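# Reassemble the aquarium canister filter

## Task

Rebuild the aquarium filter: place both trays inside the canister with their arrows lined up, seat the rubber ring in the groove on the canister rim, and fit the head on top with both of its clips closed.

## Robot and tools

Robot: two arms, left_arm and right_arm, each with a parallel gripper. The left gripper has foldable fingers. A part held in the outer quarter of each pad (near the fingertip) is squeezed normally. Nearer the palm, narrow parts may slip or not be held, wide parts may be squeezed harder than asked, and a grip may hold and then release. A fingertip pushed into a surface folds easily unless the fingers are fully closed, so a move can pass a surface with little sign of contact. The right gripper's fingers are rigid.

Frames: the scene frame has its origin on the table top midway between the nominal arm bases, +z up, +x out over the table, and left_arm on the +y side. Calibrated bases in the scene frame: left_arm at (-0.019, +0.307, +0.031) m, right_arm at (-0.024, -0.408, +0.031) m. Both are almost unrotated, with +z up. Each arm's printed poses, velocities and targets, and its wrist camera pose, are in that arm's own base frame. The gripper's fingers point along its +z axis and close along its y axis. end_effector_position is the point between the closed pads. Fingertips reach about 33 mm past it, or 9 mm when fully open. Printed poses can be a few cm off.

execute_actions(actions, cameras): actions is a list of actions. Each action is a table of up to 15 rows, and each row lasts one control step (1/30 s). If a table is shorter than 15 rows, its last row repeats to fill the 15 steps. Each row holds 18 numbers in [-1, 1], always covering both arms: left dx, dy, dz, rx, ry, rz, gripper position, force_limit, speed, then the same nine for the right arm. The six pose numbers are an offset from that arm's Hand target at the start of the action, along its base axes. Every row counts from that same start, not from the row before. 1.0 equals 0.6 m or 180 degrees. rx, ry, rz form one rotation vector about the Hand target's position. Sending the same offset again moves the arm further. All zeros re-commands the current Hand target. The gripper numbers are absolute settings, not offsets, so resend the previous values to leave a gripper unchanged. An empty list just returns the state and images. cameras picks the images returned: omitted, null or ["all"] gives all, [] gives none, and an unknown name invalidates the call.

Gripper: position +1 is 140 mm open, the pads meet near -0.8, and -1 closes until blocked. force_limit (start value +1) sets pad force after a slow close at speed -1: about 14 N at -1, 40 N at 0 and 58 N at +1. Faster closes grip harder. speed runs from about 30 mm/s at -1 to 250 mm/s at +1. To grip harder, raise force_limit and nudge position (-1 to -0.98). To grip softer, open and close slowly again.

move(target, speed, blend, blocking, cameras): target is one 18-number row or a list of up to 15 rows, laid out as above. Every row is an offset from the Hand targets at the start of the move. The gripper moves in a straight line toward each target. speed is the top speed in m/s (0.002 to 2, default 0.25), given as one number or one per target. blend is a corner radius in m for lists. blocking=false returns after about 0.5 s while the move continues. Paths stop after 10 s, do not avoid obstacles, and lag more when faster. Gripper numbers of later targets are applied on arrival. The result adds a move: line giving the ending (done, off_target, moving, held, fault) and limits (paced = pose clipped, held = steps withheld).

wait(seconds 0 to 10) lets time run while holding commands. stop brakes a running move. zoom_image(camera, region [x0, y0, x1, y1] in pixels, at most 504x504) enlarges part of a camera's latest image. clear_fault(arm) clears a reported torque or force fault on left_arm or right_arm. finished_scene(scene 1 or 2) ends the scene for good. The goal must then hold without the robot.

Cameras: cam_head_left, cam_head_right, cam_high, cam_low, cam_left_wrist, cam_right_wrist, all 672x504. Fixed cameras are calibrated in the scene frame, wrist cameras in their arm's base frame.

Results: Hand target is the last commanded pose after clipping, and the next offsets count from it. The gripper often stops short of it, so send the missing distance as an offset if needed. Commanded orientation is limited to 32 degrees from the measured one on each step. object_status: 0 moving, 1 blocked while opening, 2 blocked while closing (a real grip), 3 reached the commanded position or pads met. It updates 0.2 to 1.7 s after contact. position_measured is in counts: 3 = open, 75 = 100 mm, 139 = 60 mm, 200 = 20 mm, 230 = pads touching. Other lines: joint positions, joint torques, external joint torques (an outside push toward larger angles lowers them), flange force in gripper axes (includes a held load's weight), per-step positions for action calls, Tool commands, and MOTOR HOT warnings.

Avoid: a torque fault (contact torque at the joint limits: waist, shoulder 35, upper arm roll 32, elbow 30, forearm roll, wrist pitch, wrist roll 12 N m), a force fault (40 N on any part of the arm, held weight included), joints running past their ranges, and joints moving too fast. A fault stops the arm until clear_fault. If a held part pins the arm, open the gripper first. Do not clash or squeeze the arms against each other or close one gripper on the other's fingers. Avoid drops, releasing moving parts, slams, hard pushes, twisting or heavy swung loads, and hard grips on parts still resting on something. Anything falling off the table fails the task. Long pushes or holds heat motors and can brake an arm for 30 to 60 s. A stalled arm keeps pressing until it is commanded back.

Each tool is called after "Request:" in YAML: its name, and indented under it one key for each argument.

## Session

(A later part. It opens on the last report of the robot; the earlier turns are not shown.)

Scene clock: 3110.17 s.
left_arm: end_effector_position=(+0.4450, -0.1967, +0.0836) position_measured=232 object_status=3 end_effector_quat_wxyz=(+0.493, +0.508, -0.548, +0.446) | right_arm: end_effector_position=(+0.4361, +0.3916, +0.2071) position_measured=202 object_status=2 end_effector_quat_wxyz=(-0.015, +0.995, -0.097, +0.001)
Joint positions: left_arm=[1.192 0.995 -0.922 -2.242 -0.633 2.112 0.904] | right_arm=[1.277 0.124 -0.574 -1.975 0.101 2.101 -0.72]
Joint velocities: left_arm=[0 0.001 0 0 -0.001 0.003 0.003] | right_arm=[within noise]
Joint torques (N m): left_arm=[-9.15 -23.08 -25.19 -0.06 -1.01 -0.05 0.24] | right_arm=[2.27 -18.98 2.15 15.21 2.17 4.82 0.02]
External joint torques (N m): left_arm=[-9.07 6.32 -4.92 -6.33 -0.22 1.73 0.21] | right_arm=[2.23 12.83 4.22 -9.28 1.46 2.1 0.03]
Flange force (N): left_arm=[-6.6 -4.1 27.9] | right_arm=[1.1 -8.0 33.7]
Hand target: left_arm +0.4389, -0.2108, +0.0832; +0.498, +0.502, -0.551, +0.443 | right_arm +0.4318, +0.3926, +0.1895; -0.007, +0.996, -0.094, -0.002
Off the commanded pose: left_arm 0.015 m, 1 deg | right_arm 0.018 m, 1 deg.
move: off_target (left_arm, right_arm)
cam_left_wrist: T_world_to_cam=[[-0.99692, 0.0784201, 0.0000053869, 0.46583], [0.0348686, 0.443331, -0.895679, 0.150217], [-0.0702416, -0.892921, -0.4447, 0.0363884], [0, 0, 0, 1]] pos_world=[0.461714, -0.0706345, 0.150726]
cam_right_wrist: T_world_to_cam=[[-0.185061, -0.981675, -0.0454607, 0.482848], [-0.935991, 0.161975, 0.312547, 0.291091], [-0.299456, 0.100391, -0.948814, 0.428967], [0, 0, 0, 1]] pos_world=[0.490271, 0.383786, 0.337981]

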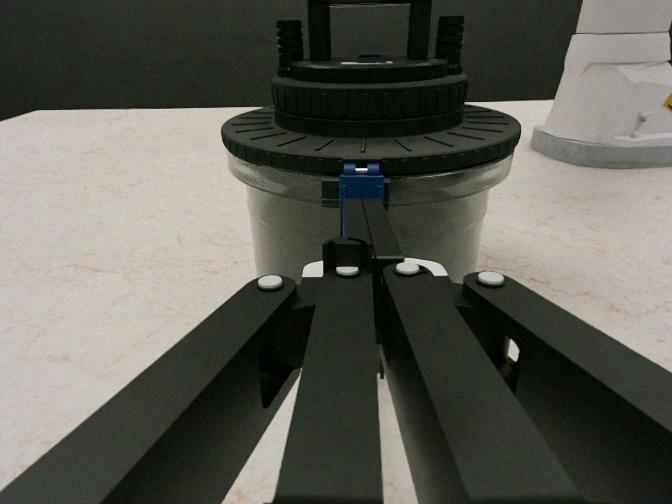

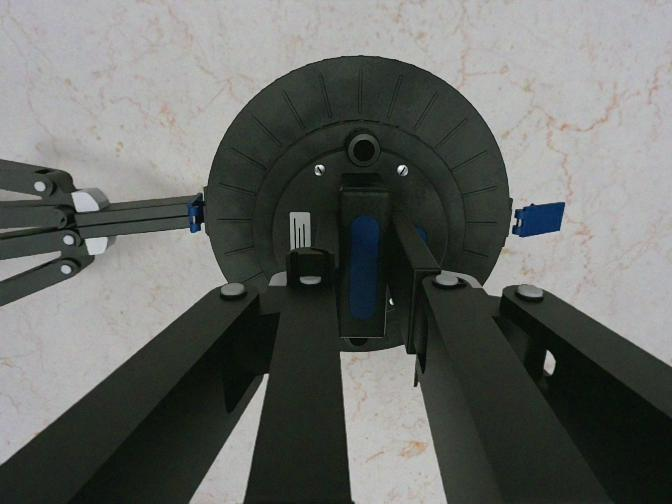

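Request:
move:
  target:
    - [0.011,0.1,0,0,0,0,-1,0,-0.5,0,0,0.015,0,0,0,-1,0,-1]
    - [-0.1,0.1,0.06,0,0,0.28,-1,0,-0.5,0,0,0.015,0,0,0,-1,0,-1]
    - [-0.13,0.07,0.06,0,0,0.54,-1,0,-0.5,0,0,0.015,0,0,0,-1,0,-1]
  speed: 0.15
  cameras: ["cam_left_wrist","cam_head_left"]

Scene clock: 3125.10 s.
left_arm: end_effector_position=(+0.3906, -0.1548, +0.1208) position_measured=232 object_status=3 end_effector_quat_wxyz=(+0.345, +0.661, -0.323, +0.583) | right_arm: end_effector_position=(+0.4357, +0.3921, +0.2064) position_measured=202 object_status=2 end_effector_quat_wxyz=(-0.014, +0.995, -0.096, +0.001)
Joint positions: left_arm=[1.981 1.097 -1.197 -2.917 -1.157 2.676 1.354] | right_arm=[1.278 0.128 -0.574 -1.971 0.101 2.097 -0.72]
Joint torques (N m): left_arm=[-0.25 -14.58 -16.22 -1.39 -0.31 -2.61 -0.16] | right_arm=[1.73 -26.8 0.16 21.18 1.17 3.17 0.12]
External joint torques (N m): left_arm=[-0.24 -0.4 -1.09 1.1 0.22 -0.23 -0.2] | right_arm=[1.81 5.19 2.43 -3.31 0.45 0.46 0.12]
Flange force (N): left_arm=[3.3 -3.9 -1.9] | right_arm=[-0.2 -5.2 11.8]
Hand target: left_arm +0.3910, -0.1548, +0.1215; +0.345, +0.660, -0.323, +0.583 (not the last commanded pose) | right_arm +0.4318, +0.3926, +0.1985; -0.007, +0.996, -0.094, -0.002
Off the commanded pose: left_arm 0.033 m, 58 deg | right_arm 0.009 m, 1 deg.
move: held (left_arm; a check stopped the path), off_target (right_arm); path passed 1 of 3 targets; limits=held
pose unreachable (left arm): on one or more control steps of this call, first in action 0 (counted from 0), this arm could not follow its commanded pose, so it was not sent that pose on those steps. It may still have moved: this result reports where it is.
cause: moving toward the commanded pose would bring two parts of the arm too close to each other (joints 2 (shoulder) to 5 (forearm roll) lie between them).
cam_left_wrist: T_world_to_cam=[[-0.824661, -0.561586, 0.0674893, 0.233837], [-0.283991, 0.307901, -0.908045, 0.272055], [0.489165, -0.767996, -0.413399, -0.116427], [0, 0, 0, 1]] pos_world=[0.32705, -0.0418615, 0.183126]
Images, in order (width x height): cam_head_left 672x504, cam_left_wrist 672x504.

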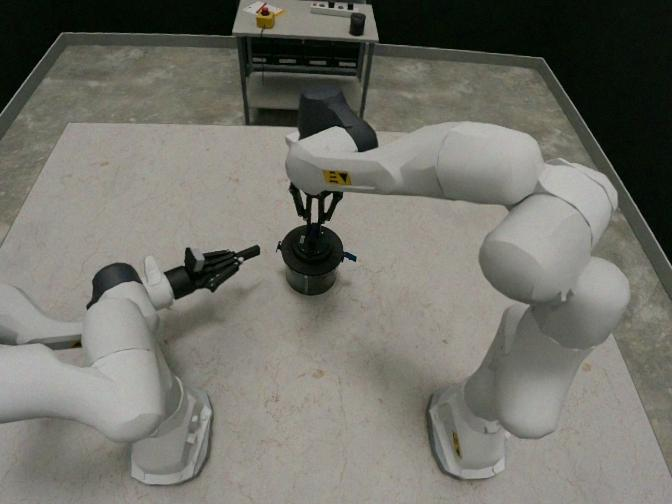

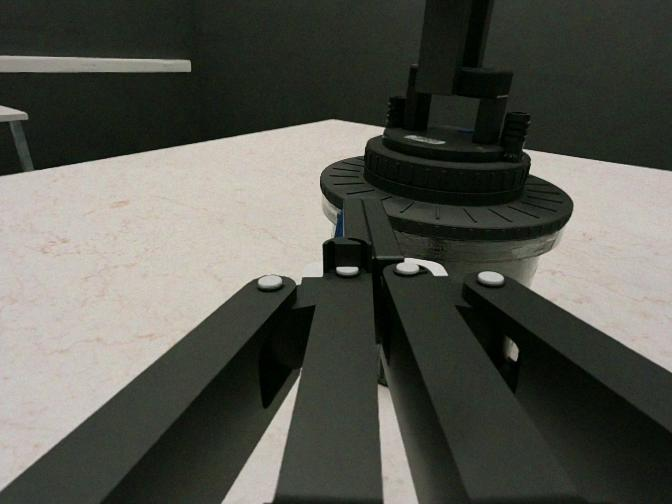

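Request:
move:
  target: [-0.02,0.0,-0.09,0,0,0,-1,0,-0.5,0,0,0,0,0,0,-1,0,-1]
  speed: 0.1
  cameras: ["cam_left_wrist"]

Request:
zoom_image:
  camera: "cam_left_wrist"
  region: [290, 100, 430, 220]

Scene clock: 3131.03 s.
left_arm: end_effector_position=(+0.3790, -0.1551, +0.0687) position_measured=232 object_status=3 end_effector_quat_wxyz=(+0.348, +0.661, -0.320, +0.583) | right_arm: end_effector_position=(+0.4357, +0.3921, +0.2064) position_measured=202 object_status=2 end_effector_quat_wxyz=(-0.014, +0.995, -0.096, +0.001)
Joint positions: left_arm=[1.886 1.176 -0.978 -2.844 -1.061 2.674 1.443] | right_arm=[1.278 0.128 -0.574 -1.971 0.101 2.097 -0.72]
Joint velocities: left_arm=[0 -0.002 0.001 0 -0.001 0 0.006] | right_arm=[within noise]
Joint torques (N m): left_arm=[0.26 -15.4 -15.6 -6.33 -0.38 -2.11 0.26] | right_arm=[1.78 -26.87 0.11 21.07 1.12 3.16 0.11]
External joint torques (N m): left_arm=[0.21 1.2 -0.61 0.14 0.26 0.29 0.22] | right_arm=[1.74 5.11 2.25 -3.43 0.41 0.45 0.11]
Flange force (N): left_arm=[-0.3 0.3 6.2] | right_arm=[-0.5 -4.4 11.8]
Hand target: left_arm +0.3790, -0.1548, +0.0675; +0.345, +0.660, -0.323, +0.583 | right_arm +0.4318, +0.3926, +0.1985; -0.007, +0.996, -0.094, -0.002
Off the commanded pose: left_arm 0.001 m, 0 deg | right_arm 0.009 m, 1 deg.
move: off_target (right_arm)
cam_left_wrist: T_world_to_cam=[[-0.825159, -0.559994, 0.0742979, 0.227529], [-0.286664, 0.301765, -0.909264, 0.221602], [0.486762, -0.771586, -0.409534, -0.132456], [0, 0, 0, 1]] pos_world=[0.315748, -0.0416583, 0.130345]

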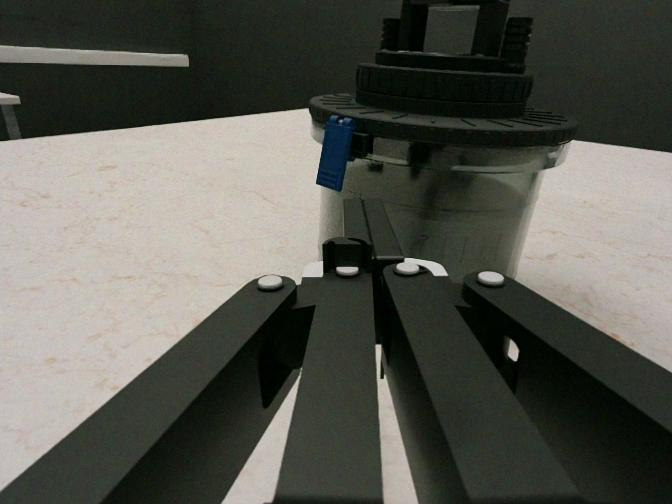

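Scaled by 3.600 from the camera's image (finer frame: 960x720).

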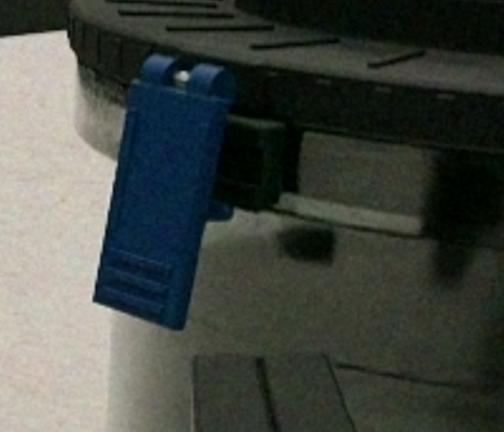

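Request:
zoom_image:
  camera: "cam_left_wrist"
  region: [310, 110, 390, 200]

Scaled by 5.600 from the camera's image (finer frame: 960x720).

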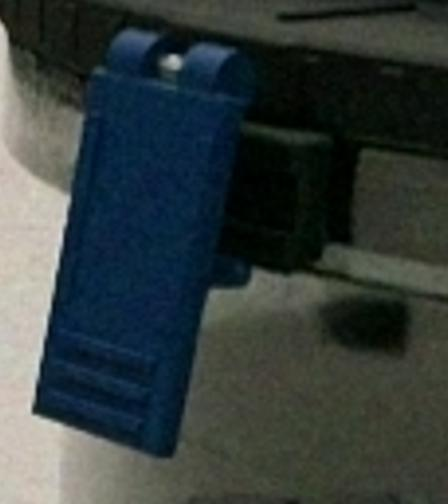

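Request:
move:
  target:
    - [0,0,0,0,0,0,-1,0,-0.5,0.0066,-0.001,0.011,0,0,0,-1,0,-1]
    - [0.0,0.03,0,0,0,0,-1,0,-0.5,0.0066,-0.001,0.011,0,0,0,-0.3,0,-0.5]
    - [0.0,0.03,0,0,0,0,-1,0,-0.5,0.0066,-0.001,0.2,0,0,0,-0.3,0,-0.5]
  speed: 0.06
  cameras: ["cam_right_wrist"]

Scene clock: 3169.37 s.
left_arm: end_effector_position=(+0.3790, -0.1370, +0.0674) position_measured=232 object_status=3 end_effector_quat_wxyz=(+0.345, +0.660, -0.324, +0.583) | right_arm: end_effector_position=(+0.4361, +0.3934, +0.3185) position_measured=167 object_status=3 end_effector_quat_wxyz=(-0.009, +0.996, -0.092, -0.001)
Joint positions: left_arm=[1.895 1.113 -0.969 -2.832 -1.023 2.608 1.406] | right_arm=[1.278 0.077 -0.573 -1.735 0.059 1.811 -0.694]
Joint velocities: left_arm=[within noise] | right_arm=[0.002 -0.002 -0.001 -0.001 0 -0.006 0]
Joint torques (N m): left_arm=[-0.03 -17.24 -15.35 -5.43 -0.67 -2.56 -0.08] | right_arm=[0.34 -31.91 -0.56 25.1 0.42 2.38 0.34]
External joint torques (N m): left_arm=[-0.09 -0.08 -0.6 -0.02 -0.09 -0.18 -0.12] | right_arm=[0.44 -0.84 0.86 -0.08 -0.38 -0.32 0.34]
Flange force (N): left_arm=[2.5 -0.7 -0.3] | right_arm=[-4.5 2.9 -0.7]
Hand target: left_arm +0.3790, -0.1368, +0.0675; +0.345, +0.660, -0.323, +0.583 | right_arm +0.4357, +0.3920, +0.3185; -0.007, +0.996, -0.094, -0.002
Off the commanded pose: left_arm 0.000 m, 0 deg | right_arm 0.002 m, 0 deg.
move: done
cam_right_wrist: T_world_to_cam=[[-0.175341, -0.983957, -0.032928, 0.482343], [-0.935672, 0.156147, 0.316442, 0.256849], [-0.306223, 0.0862951, -0.94804, 0.542712], [0, 0, 0, 1]] pos_world=[0.491093, 0.387665, 0.449118]

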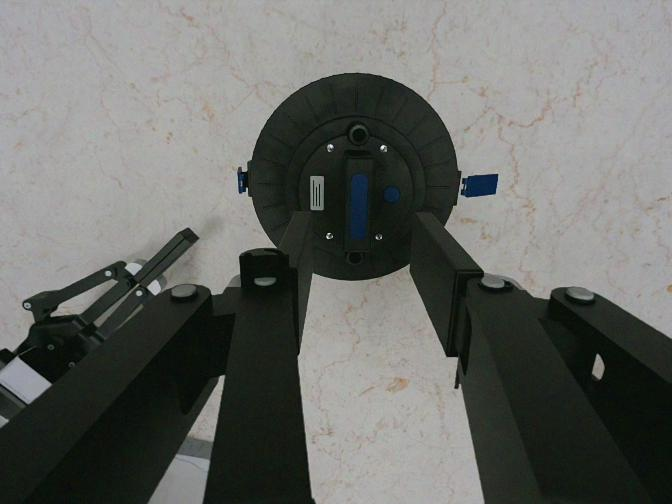

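Request:
move:
  target:
    - [0.0,0,0,0,0,0,-1,0,-0.5,0.0127,0.13,0,0,0,0,-1,0,-1]
    - [0.0,0,0,0,0,0,-1,0,-0.5,0.0127,0.13,-0.24,0,0,0,-1,0,-1]
  speed: 0.12
  cameras: ["cam_right_wrist","cam_left_wrist"]

Scene clock: 3180.30 s.
left_arm: end_effector_position=(+0.3791, -0.1369, +0.0674) position_measured=232 object_status=3 end_effector_quat_wxyz=(+0.344, +0.660, -0.324, +0.584) | right_arm: end_effector_position=(+0.4431, +0.4684, +0.1744) position_measured=232 object_status=3 end_effector_quat_wxyz=(-0.004, +0.995, -0.098, -0.002)
Joint positions: left_arm=[1.895 1.113 -0.969 -2.832 -1.023 2.607 1.405] | right_arm=[1.272 0.37 -0.525 -1.745 0.216 2.063 -0.7]
Joint velocities: left_arm=[within noise] | right_arm=[-0.001 0 0 -0.001 0.001 0.006 -0.003]
Joint torques (N m): left_arm=[-0.01 -17.2 -15.45 -5.54 -0.67 -2.54 -0.11] | right_arm=[-0.16 -41.27 -4.49 23.52 1 2.74 -0.24]
External joint torques (N m): left_arm=[-0.05 -0.08 -0.67 -0.06 -0.08 -0.14 -0.15] | right_arm=[-0.12 -0.72 1.26 -0.67 0.29 0.07 -0.24]
Flange force (N): left_arm=[2.9 -0.7 -0.3] | right_arm=[-2.2 3.5 1.0]
Hand target: left_arm +0.3790, -0.1368, +0.0675; +0.345, +0.660, -0.323, +0.583 | right_arm +0.4434, +0.4700, +0.1745; -0.007, +0.996, -0.094, -0.002
Off the commanded pose: left_arm 0.000 m, 0 deg | right_arm 0.002 m, 0 deg.
move: done
cam_left_wrist: T_world_to_cam=[[-0.82558, -0.560491, 0.0653282, 0.238617], [-0.281563, 0.308842, -0.908482, 0.213999], [0.489019, -0.768418, -0.412787, -0.119214], [0, 0, 0, 1]] pos_world=[0.31555, -0.0239551, 0.129616]
cam_right_wrist: T_world_to_cam=[[-0.187327, -0.982033, -0.0228163, 0.555197], [-0.93316, 0.170654, 0.316371, 0.289379], [-0.306792, 0.080556, -0.948361, 0.404842], [0, 0, 0, 1]] pos_world=[0.498243, 0.463226, 0.305053]
Images, in order (width x height): cam_left_wrist 672x504, cam_right_wrist 672x504.

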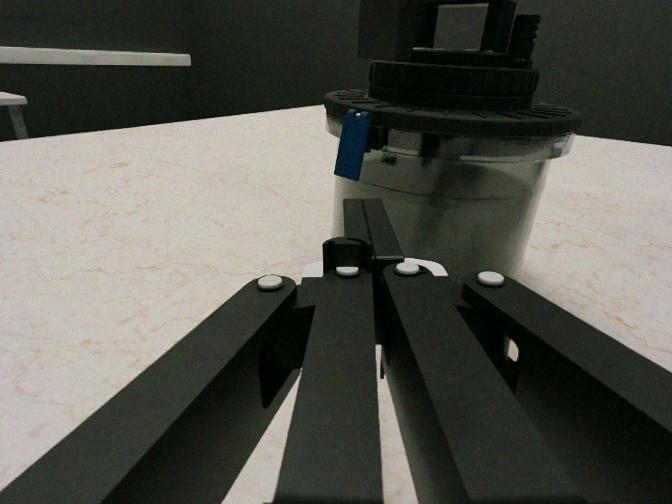

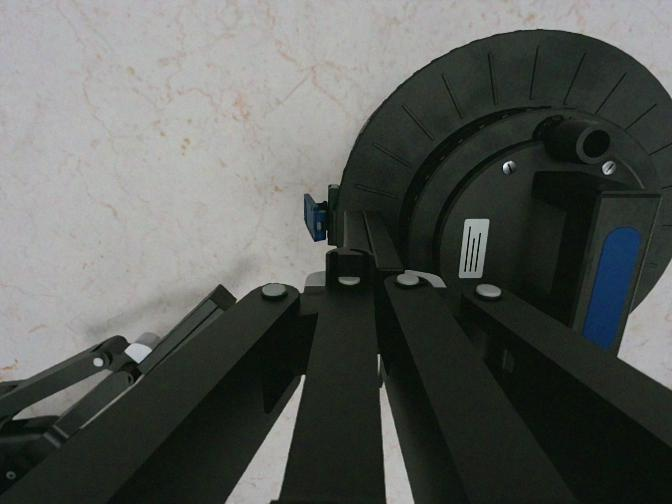

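Request:
move:
  target:
    - [0.118,0.0447,0.0275,0,0,-0.218,-1,0,-0.5,0,0,0,0,0,0,-1,0,-1]
    - [0.1067,-0.0803,0.0275,0,0,-0.218,-1,0,-0.5,0,0,0,0,0,0,-1,0,-1]
  speed: 0.1
  cameras: ["cam_right_wrist","cam_left_wrist"]

Request:
move:
  target: [0,0,0,0,0,0,-1,0,-0.5,0,0,-0.055,0,0,0,-1,0,-1]
  speed: 0.03
  cameras: ["cam_right_wrist","cam_left_wrist"]

Scene clock: 3196.03 s.
left_arm: end_effector_position=(+0.4419, -0.1845, +0.0841) position_measured=232 object_status=3 end_effector_quat_wxyz=(+0.523, +0.513, -0.527, +0.431) | right_arm: end_effector_position=(+0.4433, +0.4687, +0.1745) position_measured=232 object_status=3 end_effector_quat_wxyz=(-0.005, +0.995, -0.097, -0.001)
Joint positions: left_arm=[1.153 0.981 -0.86 -2.196 -0.65 2.016 0.865] | right_arm=[1.272 0.37 -0.524 -1.745 0.216 2.065 -0.702]
Joint velocities: left_arm=[0 0.001 0 0 0 0.004 0.002] | right_arm=[within noise]
Joint torques (N m): left_arm=[0.97 -29.11 -21.08 6.2 -1.3 -1.44 0.24] | right_arm=[-0.15 -41.25 -4.62 23.54 0.96 2.67 -0.25]
External joint torques (N m): left_arm=[1.08 1.86 -1.72 -0.45 -0.36 0.49 0.2] | right_arm=[-0.33 -0.73 0.95 -0.68 0.24 0 -0.25]
Flange force (N): left_arm=[0.9 1.4 3.2] | right_arm=[-1.9 3.7 0.7]
Hand target: left_arm +0.4430, -0.1850, +0.0840; +0.521, +0.513, -0.526, +0.434 | right_arm +0.4434, +0.4700, +0.1745; -0.007, +0.996, -0.094, -0.002
Off the commanded pose: left_arm 0.001 m, 0 deg | right_arm 0.001 m, 0 deg.
move: done
cam_left_wrist: T_world_to_cam=[[-0.993165, 0.0940108, 0.0691761, 0.457268], [-0.0237064, 0.417846, -0.908209, 0.167609], [-0.114286, -0.903641, -0.412761, 0.0621161], [0, 0, 0, 1]] pos_world=[0.465215, -0.0568922, 0.146231]
cam_right_wrist: T_world_to_cam=[[-0.185944, -0.982272, -0.0238212, 0.555246], [-0.933596, 0.169068, 0.315936, 0.290481], [-0.306307, 0.0809856, -0.948481, 0.404539], [0, 0, 0, 1]] pos_world=[0.49835, 0.46353, 0.305151]
Images, in order (width x height): cam_left_wrist 672x504, cam_right_wrist 672x504.

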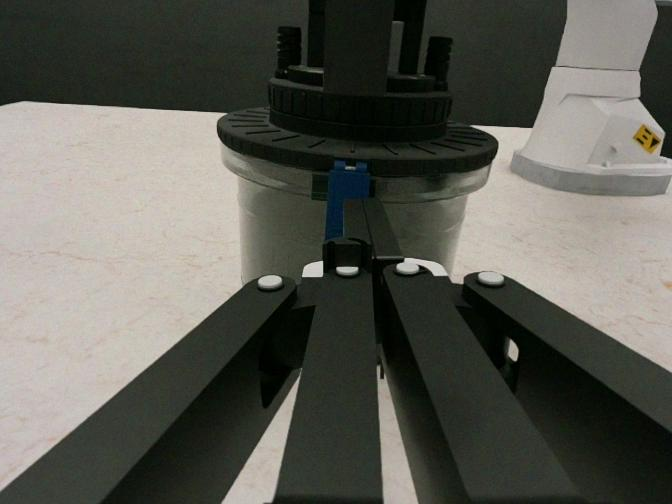

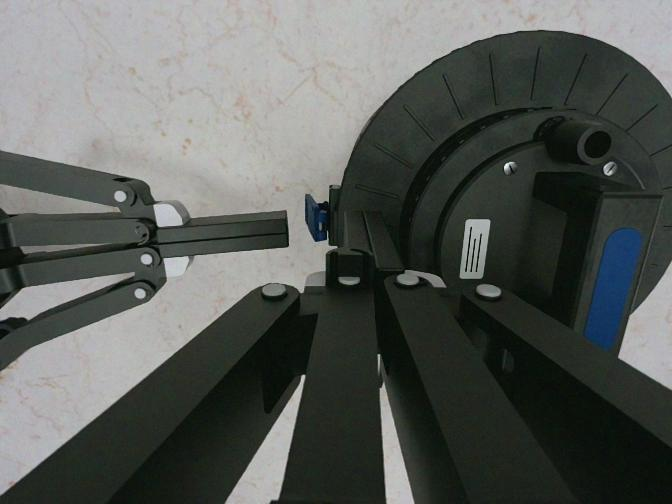

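Scene clock: 3197.53 s.
left_arm: end_effector_position=(+0.4421, -0.1845, +0.0840) position_measured=232 object_status=3 end_effector_quat_wxyz=(+0.522, +0.513, -0.527, +0.432) | right_arm: end_effector_position=(+0.4448, +0.4697, +0.1495) position_measured=232 object_status=3 end_effector_quat_wxyz=(-0.009, +0.995, -0.098, -0.001)
Joint positions: left_arm=[1.154 0.982 -0.861 -2.196 -0.65 2.017 0.865] | right_arm=[1.263 0.395 -0.513 -1.777 0.238 2.126 -0.715]
Joint velocities: left_arm=[within noise] | right_arm=[-0.001 0 0.001 -0.002 0.001 0.003 -0.003]
Joint torques (N m): left_arm=[1.03 -29.14 -21.08 6.22 -1.17 -1.5 0.22] | right_arm=[-0.08 -35.89 -3.41 20.29 1.23 3.56 -0.37]
External joint torques (N m): left_arm=[0.9 1.85 -1.87 -0.58 -0.24 0.39 0.18] | right_arm=[-0.01 5.29 2.65 -3.64 0.53 0.87 -0.36]
Flange force (N): left_arm=[1.0 1.5 3.3] | right_arm=[0.6 -0.7 13.4]
Hand target: left_arm +0.4430, -0.1850, +0.0840; +0.521, +0.513, -0.526, +0.434 | right_arm +0.4434, +0.4700, +0.1415; -0.007, +0.996, -0.094, -0.002
Off the commanded pose: left_arm 0.001 m, 0 deg | right_arm 0.008 m, 1 deg.
move: off_target (right_arm)
cam_left_wrist: T_world_to_cam=[[-0.993286, 0.0932455, 0.0684772, 0.457382], [-0.0233829, 0.417878, -0.908202, 0.167458], [-0.113301, -0.903705, -0.412891, 0.0616692], [0, 0, 0, 1]] pos_world=[0.465213, -0.0568951, 0.146229]
cam_right_wrist: T_world_to_cam=[[-0.188576, -0.98154, -0.0319064, 0.557937], [-0.933927, 0.169192, 0.314889, 0.299905], [-0.303678, 0.0891786, -0.948592, 0.376199], [0, 0, 0, 1]] pos_world=[0.499546, 0.463347, 0.280224]
Images, in order (width x height): cam_left_wrist 672x504, cam_right_wrist 672x504.

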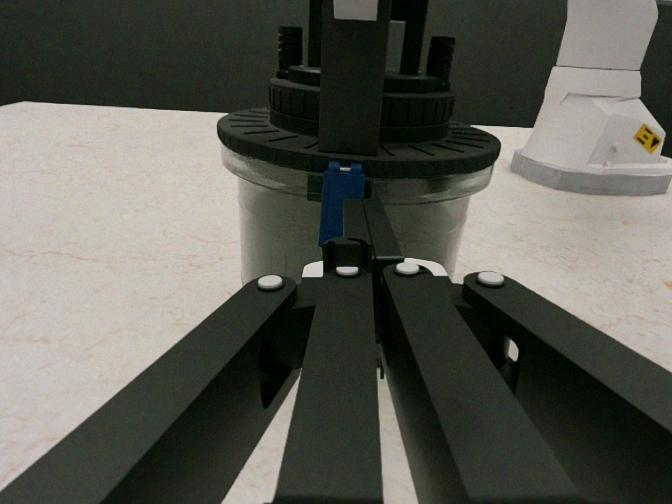

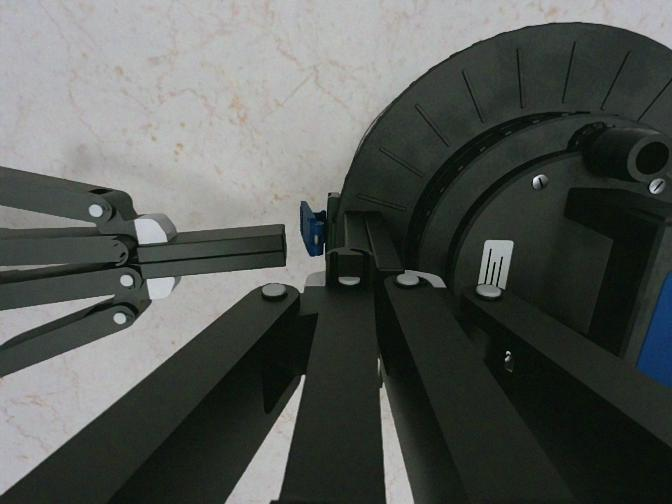

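Request:
move:
  target:
    - [0.015,0,0,0,0,0,-1,0,-0.5,0,0,-0.0145,0,0,0,-1,0,-1]
    - [0.0107,-0.025,0,0,0,0,-1,0,-0.5,0,0,-0.0145,0,0,0,-1,0,-1]
  speed: 0.025
  cameras: ["cam_right_wrist","cam_left_wrist"]

Scene clock: 3203.90 s.
left_arm: end_effector_position=(+0.4510, -0.1924, +0.0832) position_measured=232 object_status=3 end_effector_quat_wxyz=(+0.519, +0.516, -0.526, +0.434) | right_arm: end_effector_position=(+0.4484, +0.4717, +0.1495) position_measured=232 object_status=3 end_effector_quat_wxyz=(-0.016, +0.995, -0.100, +0.003)
Joint positions: left_arm=[1.136 0.994 -0.868 -2.185 -0.664 2.039 0.862] | right_arm=[1.26 0.394 -0.512 -1.782 0.245 2.144 -0.719]
Joint torques (N m): left_arm=[-4.38 -27.58 -24.24 3.37 -1.7 -0.9 0.26] | right_arm=[0.34 -30.7 -1.91 17.08 1.25 3.64 -0.43]
External joint torques (N m): left_arm=[-4.38 3.62 -4.55 -3.41 -0.8 0.99 0.22] | right_arm=[0.24 10.36 3.97 -6.78 0.55 0.93 -0.42]
Flange force (N): left_arm=[0.1 -0.9 16.3] | right_arm=[1.4 -2.2 23.3]
Hand target: left_arm +0.4494, -0.2000, +0.0840; +0.521, +0.513, -0.526, +0.434 | right_arm +0.4434, +0.4700, +0.1328; -0.007, +0.996, -0.094, -0.002
Off the commanded pose: left_arm 0.008 m, 0 deg | right_arm 0.018 m, 1 deg.
move: off_target (left_arm, right_arm)
cam_left_wrist: T_world_to_cam=[[-0.99418, 0.0840493, 0.0674005, 0.465766], [-0.0260224, 0.419746, -0.907268, 0.171733], [-0.104546, -0.903742, -0.415116, 0.0513452], [0, 0, 0, 1]] pos_world=[0.472892, -0.0648288, 0.145729]
cam_right_wrist: T_world_to_cam=[[-0.191304, -0.980446, -0.0461434, 0.563408], [-0.935764, 0.167994, 0.310039, 0.304951], [-0.296225, 0.102491, -0.949603, 0.367661], [0, 0, 0, 1]] pos_world=[0.502055, 0.463479, 0.280583]
Images, in order (width x height): cam_left_wrist 672x504, cam_right_wrist 672x504.

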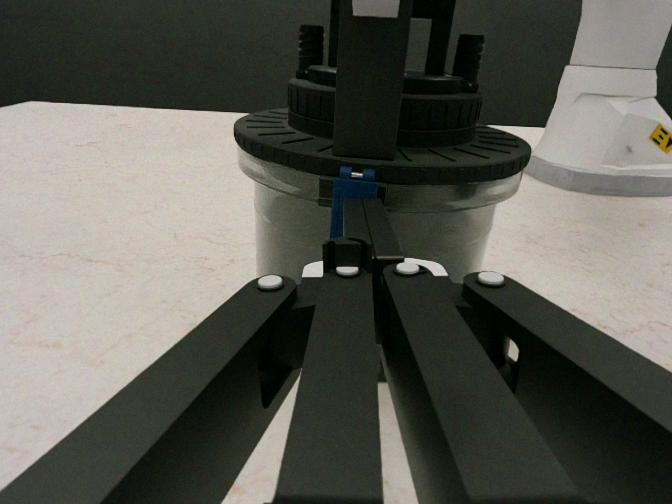

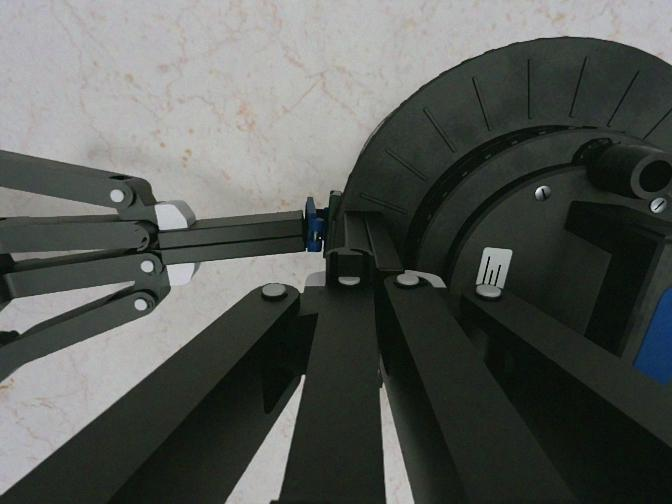

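Request:
move:
  target:
    - [0,0,0,0,0,0,-1,0,-0.5,0.002,0,-0.01,0,0,0,-1,0,-1]
    - [-0.002,-0.013,0,0,0,0,-1,0,-0.5,0.002,0,-0.01,0,0,0,-1,0,-1]
  speed: 0.025
  cameras: ["cam_right_wrist","cam_left_wrist"]

Scene clock: 3213.13 s.
left_arm: end_effector_position=(+0.4494, -0.2030, +0.0828) position_measured=232 object_status=3 end_effector_quat_wxyz=(+0.520, +0.515, -0.527, +0.432) | right_arm: end_effector_position=(+0.4492, +0.4719, +0.1502) position_measured=232 object_status=3 end_effector_quat_wxyz=(-0.018, +0.995, -0.101, +0.002)
Joint positions: left_arm=[1.127 0.999 -0.879 -2.196 -0.671 2.063 0.864] | right_arm=[1.256 0.393 -0.51 -1.782 0.248 2.145 -0.721]
Joint velocities: left_arm=[0.002 0.003 -0.002 -0.001 -0.001 0.004 -0.001] | right_arm=[within noise]
Joint torques (N m): left_arm=[-0.8 -27.93 -22.72 4.89 -1.24 -1.72 0.25] | right_arm=[0.3 -41.88 -5.14 23.23 0.67 2.59 0.03]
External joint torques (N m): left_arm=[-0.97 3.06 -2.87 -1.82 -0.37 0.16 0.21] | right_arm=[0.46 -0.94 0.91 -0.57 -0.03 -0.13 0.03]
External joint torques when the fault began: right_arm=[0.9 16 4.57 -9.12 1.11 2.4 -0.5]
Flange force (N): left_arm=[0.1 0.7 7.5] | right_arm=[-3.8 4.0 -0.7]
Flange force when the fault began (N): right_arm=[3.6 -6.1 36.0]
Hand target: left_arm +0.4484, -0.2067, +0.0840; +0.521, +0.513, -0.526, +0.434 (not the last commanded pose) | right_arm +0.4492, +0.4719, +0.1502; -0.018, +0.995, -0.101, +0.002 (not the last commanded pose)
Tool commands: left_gripper/position=-1.0 left_gripper/force_limit=+0.0 left_gripper/speed=-0.5 right_gripper/position=-1.0 right_gripper/force_limit=+0.003922 right_gripper/speed=-1.0
Off the commanded pose: left_arm 0.005 m, 0 deg | right_arm 0.024 m, 1 deg.
FORCE FAULT: contact force on the right arm reached its limit, and that arm stopped. The contact can be on any part of that arm, not only on its tool. That arm's remaining commands of this call were not run. That arm is still stopped at the end of this call. While its stop runs, that arm takes no new command, but execute_actions still moves its gripper.
CLEAR FAULT: the right arm stays stopped (Reflex) until you call clear_fault(arm="right_arm").
move: fault (right_arm), off_target (left_arm; braked at the fault stop of right_arm); path passed 1 of 2 targets
cam_left_wrist: T_world_to_cam=[[-0.9939, 0.0870971, 0.067655, 0.465553], [-0.0247886, 0.421329, -0.906569, 0.175446], [-0.107465, -0.902716, -0.4166, 0.0431507], [0, 0, 0, 1]] pos_world=[0.4717, -0.0755161, 0.145534]
cam_right_wrist: T_world_to_cam=[[-0.193069, -0.979895, -0.0502916, 0.564944], [-0.935212, 0.168275, 0.311548, 0.304948], [-0.296821, 0.107183, -0.948899, 0.366488], [0, 0, 0, 1]] pos_world=[0.503046, 0.462989, 0.281166]
Images, in order (width x height): cam_left_wrist 672x504, cam_right_wrist 672x504.

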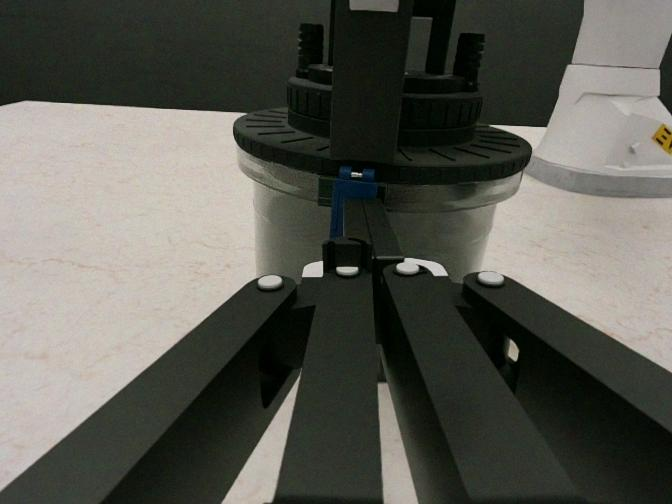

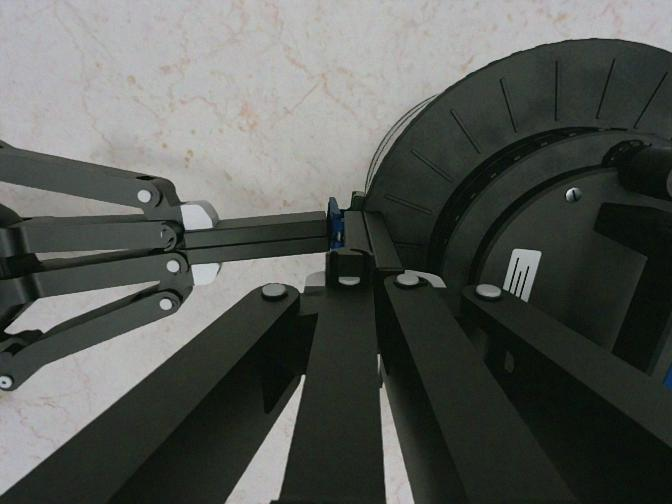

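Request:
clear_fault:
  arm: "right_arm"
  cameras: ["cam_low","cam_right_wrist"]

Request:
move:
  target:
    - [0.0,0.05,0,0,0,0,-1,0,-0.5,0,0,0.06,0,0,0,-1,0,-1]
    - [-0.0,0.1,0,0,0,0,-1,0,-0.5,0,0.0,0.25,0,0,0,-1,0,-1]
  speed: 0.08
  cameras: ["cam_right_wrist","cam_left_wrist","cam_head_left","cam_low"]

Scene clock: 3220.33 s.
left_arm: end_effector_position=(+0.4495, -0.2031, +0.0828) position_measured=232 object_status=3 end_effector_quat_wxyz=(+0.520, +0.515, -0.527, +0.432) | right_arm: end_effector_position=(+0.4492, +0.4719, +0.1502) position_measured=232 object_status=3 end_effector_quat_wxyz=(-0.018, +0.995, -0.101, +0.002)
Joint positions: left_arm=[1.128 1 -0.879 -2.197 -0.671 2.063 0.864] | right_arm=[1.256 0.393 -0.51 -1.782 0.248 2.145 -0.721]
Joint torques (N m): left_arm=[-0.88 -28.16 -22.74 4.91 -1.23 -1.75 0.22] | right_arm=[0.33 -41.87 -5.22 23.23 0.63 2.6 0.01]
External joint torques (N m): left_arm=[-0.83 2.59 -2.85 -1.59 -0.36 0.16 0.18] | right_arm=[0.18 -0.77 0.6 -0.69 -0.07 -0.13 0.01]
Flange force (N): left_arm=[0.9 0.9 6.8] | right_arm=[-3.3 4.1 -0.5]
Hand target: left_arm +0.4484, -0.2067, +0.0840; +0.521, +0.513, -0.526, +0.434 (not the last commanded pose) | right_arm +0.4492, +0.4719, +0.1502; -0.018, +0.995, -0.101, +0.002 (not the last commanded pose)
Tool commands: left_gripper/position=-1.0 left_gripper/force_limit=+0.0 left_gripper/speed=-0.5 right_gripper/position=-1.0 right_gripper/force_limit=+0.003922 right_gripper/speed=-1.0
Off the commanded pose: left_arm 0.005 m, 0 deg | right_arm 0.024 m, 1 deg.
FORCE FAULT, CONTINUED: the right arm's stop, for the force fault that an earlier result reported, is over. The call counts as one of the actions that you can send in this scene. That arm's target is now where it stood when the stop ended, not its last command. That arm accepts commands again.
CLEAR FAULT: your call cleared the right arm's force fault. If the contact force or a joint's load stays at its limit, that arm stops again.
cam_right_wrist: T_world_to_cam=[[-0.193069, -0.979895, -0.0502916, 0.564925], [-0.935212, 0.168275, 0.311548, 0.304855], [-0.296821, 0.107183, -0.948899, 0.366458], [0, 0, 0, 1]] pos_world=[0.502946, 0.462989, 0.281166]

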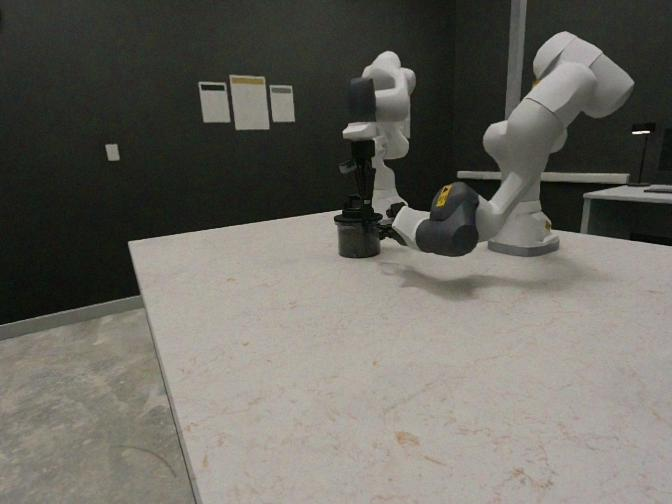

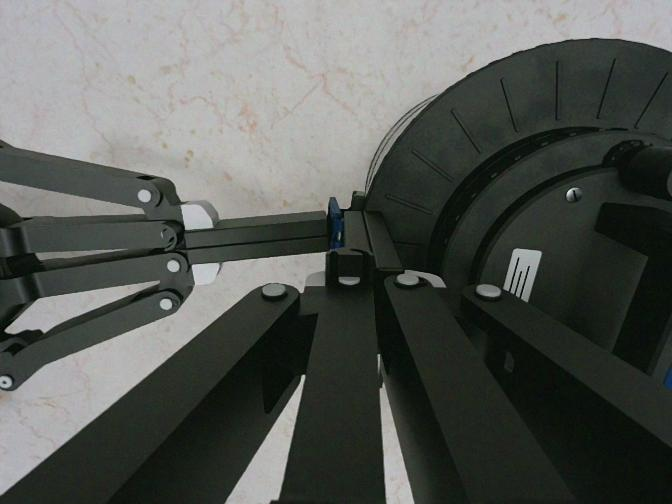

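Scene clock: 3222.97 s.
left_arm: end_effector_position=(+0.4493, -0.1476, +0.0841) position_measured=232 object_status=3 end_effector_quat_wxyz=(+0.520, +0.513, -0.526, +0.435) | right_arm: end_effector_position=(+0.4486, +0.4742, +0.3008) position_measured=232 object_status=3 end_effector_quat_wxyz=(-0.021, +0.995, -0.097, +0.002)
Joint positions: left_arm=[1.179 0.979 -0.827 -2.138 -0.614 1.94 0.853] | right_arm=[1.267 0.297 -0.547 -1.523 0.182 1.809 -0.675]
Joint velocities: left_arm=[within noise] | right_arm=[0.001 0.002 -0.001 0 0 -0.004 0]
Joint torques (N m): left_arm=[0.43 -31.95 -20.05 7.63 -0.91 -2.1 -0.1] | right_arm=[0.33 -39.81 -4.32 24.72 0.61 2.46 0.26]
External joint torques (N m): left_arm=[0.46 0.57 -1.04 0.2 0.14 -0.2 -0.14] | right_arm=[0.44 -0.83 0.39 -0.14 -0.21 -0.29 0.26]
Flange force (N): left_arm=[0.8 -0.8 -0.4] | right_arm=[-3.5 3.2 -0.5]
Hand target: left_arm +0.4484, -0.1467, +0.0840; +0.521, +0.513, -0.526, +0.434 | right_arm +0.4492, +0.4719, +0.3002; -0.018, +0.995, -0.101, +0.002
Off the commanded pose: left_arm 0.001 m, 0 deg | right_arm 0.003 m, 1 deg.
move: done
cam_left_wrist: T_world_to_cam=[[-0.994191, 0.0860349, 0.0646718, 0.460705], [-0.0232348, 0.415142, -0.90946, 0.151884], [-0.105093, -0.90568, -0.410731, 0.0917163], [0, 0, 0, 1]] pos_world=[0.471197, -0.0196244, 0.146008]
cam_right_wrist: T_world_to_cam=[[-0.184974, -0.981134, -0.0562124, 0.573425], [-0.936962, 0.158814, 0.311255, 0.262352], [-0.296456, 0.110243, -0.948662, 0.507315], [0, 0, 0, 1]] pos_world=[0.50228, 0.465014, 0.431846]
Images, in order (width x height): cam_head_left 672x504, cam_low 672x504, cam_left_wrist 672x504, cam_right_wrist 672x504.

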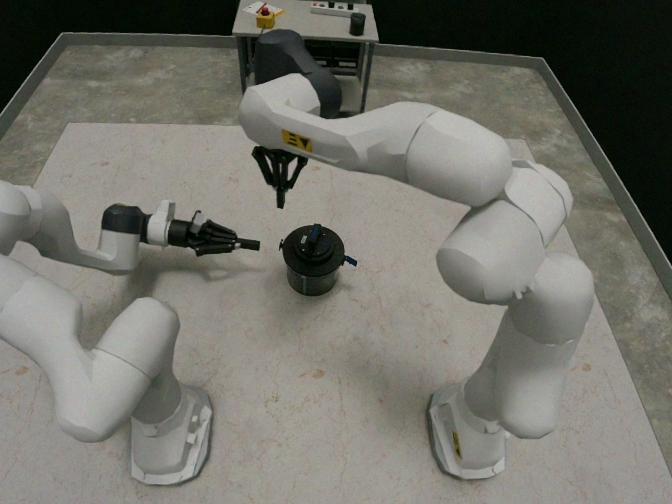

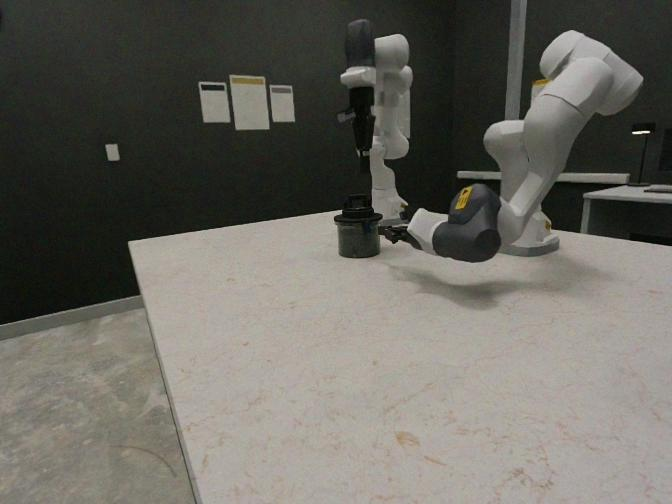

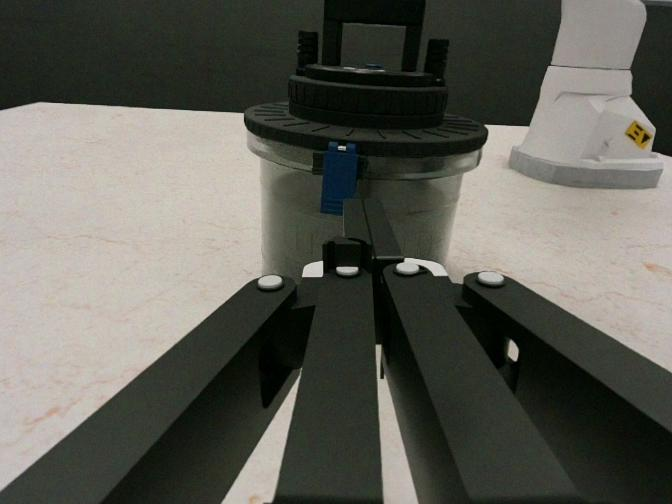

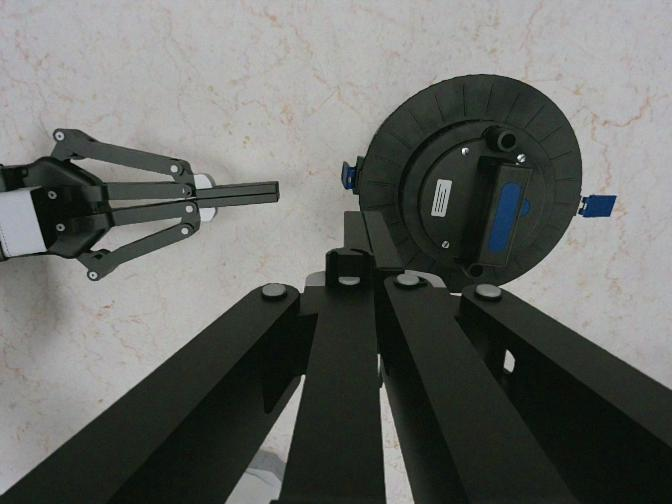

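Request:
zoom_image:
  camera: "cam_left_wrist"
  region: [230, 90, 500, 240]

Scaled by 1.867 from the camera's image (finer frame: 960x720).

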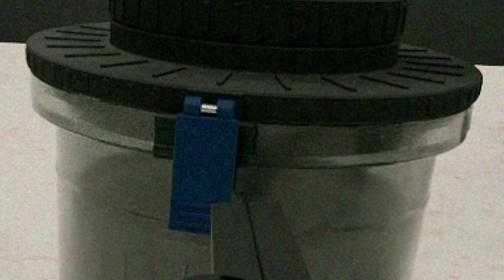

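Request:
zoom_image:
  camera: "cam_left_wrist"
  region: [235, 95, 325, 185]

Request:
zoom_image:
  camera: "cam_left_wrist"
  region: [405, 95, 495, 185]

Scaled by 5.600 from the camera's image (finer frame: 960x720).

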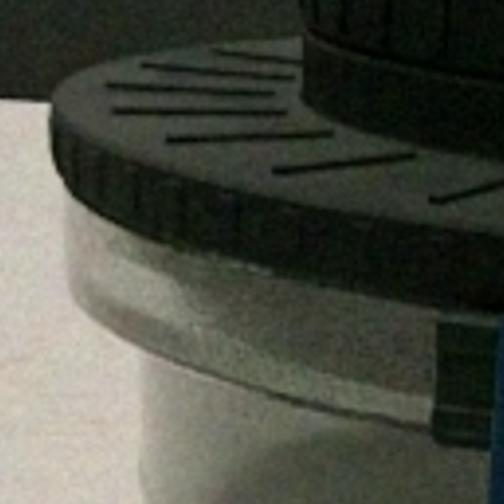

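Scaled by 5.600 from the camera's image (finer frame: 960x720).

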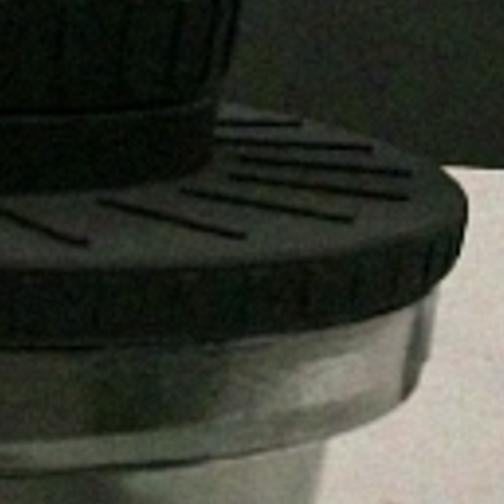

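Request:
move:
  target:
    - [0.0,0.06,-0.027,0,0,0.1,-1,0,-0.5,0,0.0,0,0,0,0,-1,0,-1]
    - [-0.1,0.0,-0.027,0,0,0.218,-1,0,-0.5,0,0.0,0,0,0,0,-1,0,-1]
  speed: 0.12
  cameras: ["cam_left_wrist"]

Request:
zoom_image:
  camera: "cam_left_wrist"
  region: [290, 90, 390, 200]

Scene clock: 3247.73 s.
left_arm: end_effector_position=(+0.3886, -0.1462, +0.0680) position_measured=232 object_status=3 end_effector_quat_wxyz=(+0.347, +0.660, -0.322, +0.583) | right_arm: end_effector_position=(+0.4486, +0.4739, +0.3010) position_measured=232 object_status=3 end_effector_quat_wxyz=(-0.020, +0.995, -0.097, +0.002)
Joint positions: left_arm=[1.838 1.123 -0.98 -2.809 -1.105 2.61 1.449] | right_arm=[1.267 0.297 -0.547 -1.522 0.182 1.807 -0.675]
Joint velocities: left_arm=[-0.001 0 0.001 -0.001 -0.002 0.001 0.006] | right_arm=[within noise]
Joint torques (N m): left_arm=[1.02 -16.07 -16.73 -5.78 -0.71 -1.98 0.25] | right_arm=[0.32 -39.76 -4.23 24.61 0.64 2.47 0.23]
External joint torques (N m): left_arm=[1 1.26 -1.47 -0.63 -0.08 0.43 0.22] | right_arm=[0.35 -0.85 0.41 -0.23 -0.19 -0.27 0.24]
Flange force (N): left_arm=[5.6 3.0 5.6] | right_arm=[-3.6 3.6 -0.2]
Hand target: left_arm +0.3884, -0.1467, +0.0678; +0.345, +0.660, -0.323, +0.583 | right_arm +0.4492, +0.4719, +0.3002; -0.018, +0.995, -0.101, +0.002
Off the commanded pose: left_arm 0.000 m, 0 deg | right_arm 0.002 m, 1 deg.
move: done
cam_left_wrist: T_world_to_cam=[[-0.826079, -0.559097, 0.0707409, 0.241212], [-0.283993, 0.304573, -0.909166, 0.220441], [0.486766, -0.771133, -0.410381, -0.130421], [0, 0, 0, 1]] pos_world=[0.325348, -0.0328514, 0.129832]

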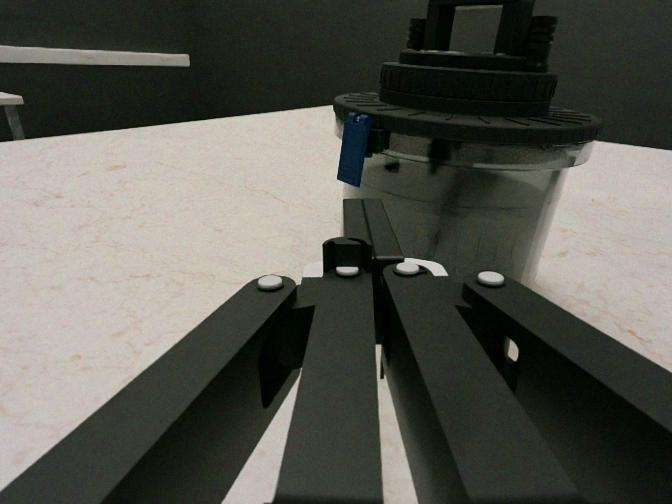

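Scaled by 4.582 from the camera's image (finer frame: 960x720).

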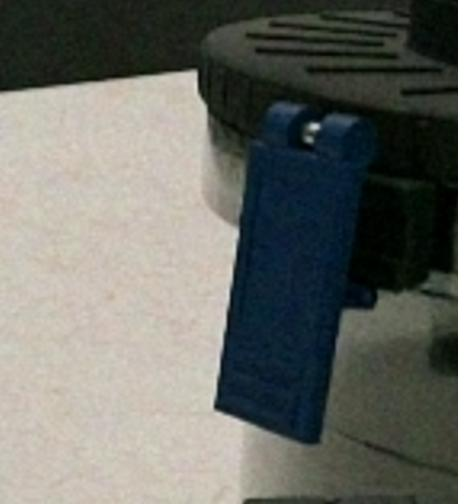

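Request:
move:
  target:
    - [0.11,0.061,0.027,0,0,-0.24,-1,0,-0.5,0,0.0,0,0,0,0,-1,0,-1]
    - [0.126,-0.03,0.027,0,0,-0.24,-1,0,-0.5,0,0.0,0,0,0,0,-1,0,-1]
    - [0.118,-0.085,0.027,0,0,-0.24,-1,0,-0.5,0,0.0,0,0,0,0,-1,0,-1]
  speed: [0.12,0.1,0.02]
  cameras: ["cam_left_wrist","cam_right_wrist"]

Scene clock: 3264.67 s.
left_arm: end_effector_position=(+0.4584, -0.1964, +0.0841) position_measured=232 object_status=3 end_effector_quat_wxyz=(+0.537, +0.495, -0.544, +0.413) | right_arm: end_effector_position=(+0.4487, +0.4738, +0.3010) position_measured=232 object_status=3 end_effector_quat_wxyz=(-0.020, +0.995, -0.097, +0.002)
Joint positions: left_arm=[1.048 1.008 -0.832 -2.082 -0.63 1.954 0.824] | right_arm=[1.267 0.297 -0.548 -1.522 0.182 1.807 -0.675]
Joint velocities: left_arm=[0 0.001 0 -0.001 0 0.004 0] | right_arm=[within noise]
Joint torques (N m): left_arm=[0.43 -31.66 -21.71 7.24 -1.42 -1.36 0.22] | right_arm=[0.35 -39.73 -4.27 24.52 0.68 2.47 0.23]
External joint torques (N m): left_arm=[0.52 1.94 -1.87 -0.59 -0.35 0.51 0.18] | right_arm=[0.19 -0.69 0.24 -0.42 -0.16 -0.27 0.23]
Flange force (N): left_arm=[0.1 0.6 3.7] | right_arm=[-3.4 3.8 0.2]
Hand target: left_arm +0.4592, -0.1977, +0.0840; +0.536, +0.495, -0.544, +0.415 | right_arm +0.4492, +0.4719, +0.3002; -0.018, +0.995, -0.101, +0.002
Off the commanded pose: left_arm 0.001 m, 0 deg | right_arm 0.002 m, 1 deg.
move: done
cam_left_wrist: T_world_to_cam=[[-0.984538, 0.161162, 0.0686458, 0.483964], [0.00522379, 0.418712, -0.908104, 0.159942], [-0.175095, -0.893704, -0.41308, 0.0830537], [0, 0, 0, 1]] pos_world=[0.490187, -0.0707409, 0.14633]
cam_right_wrist: T_world_to_cam=[[-0.186001, -0.980969, -0.0557112, 0.5733], [-0.936702, 0.159918, 0.311473, 0.261798], [-0.296637, 0.110119, -0.94862, 0.507739], [0, 0, 0, 1]] pos_world=[0.502475, 0.464612, 0.432047]

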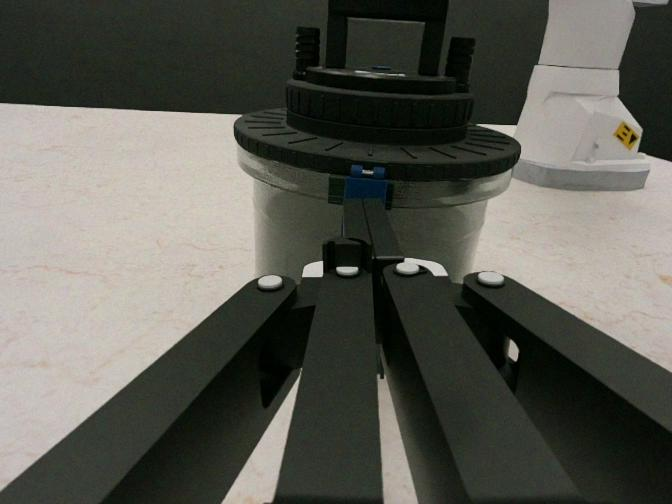

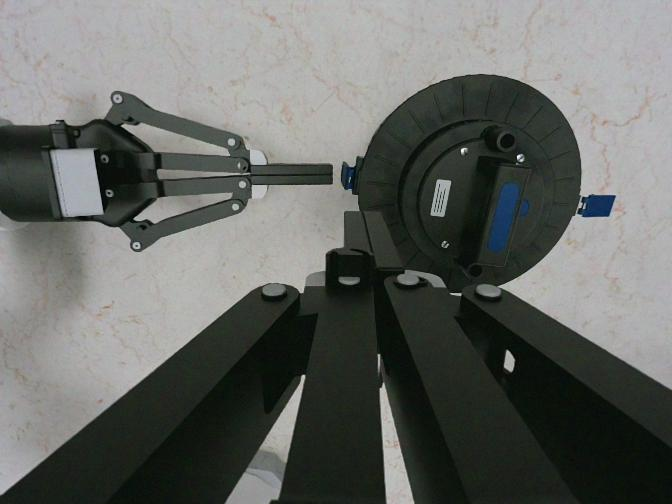

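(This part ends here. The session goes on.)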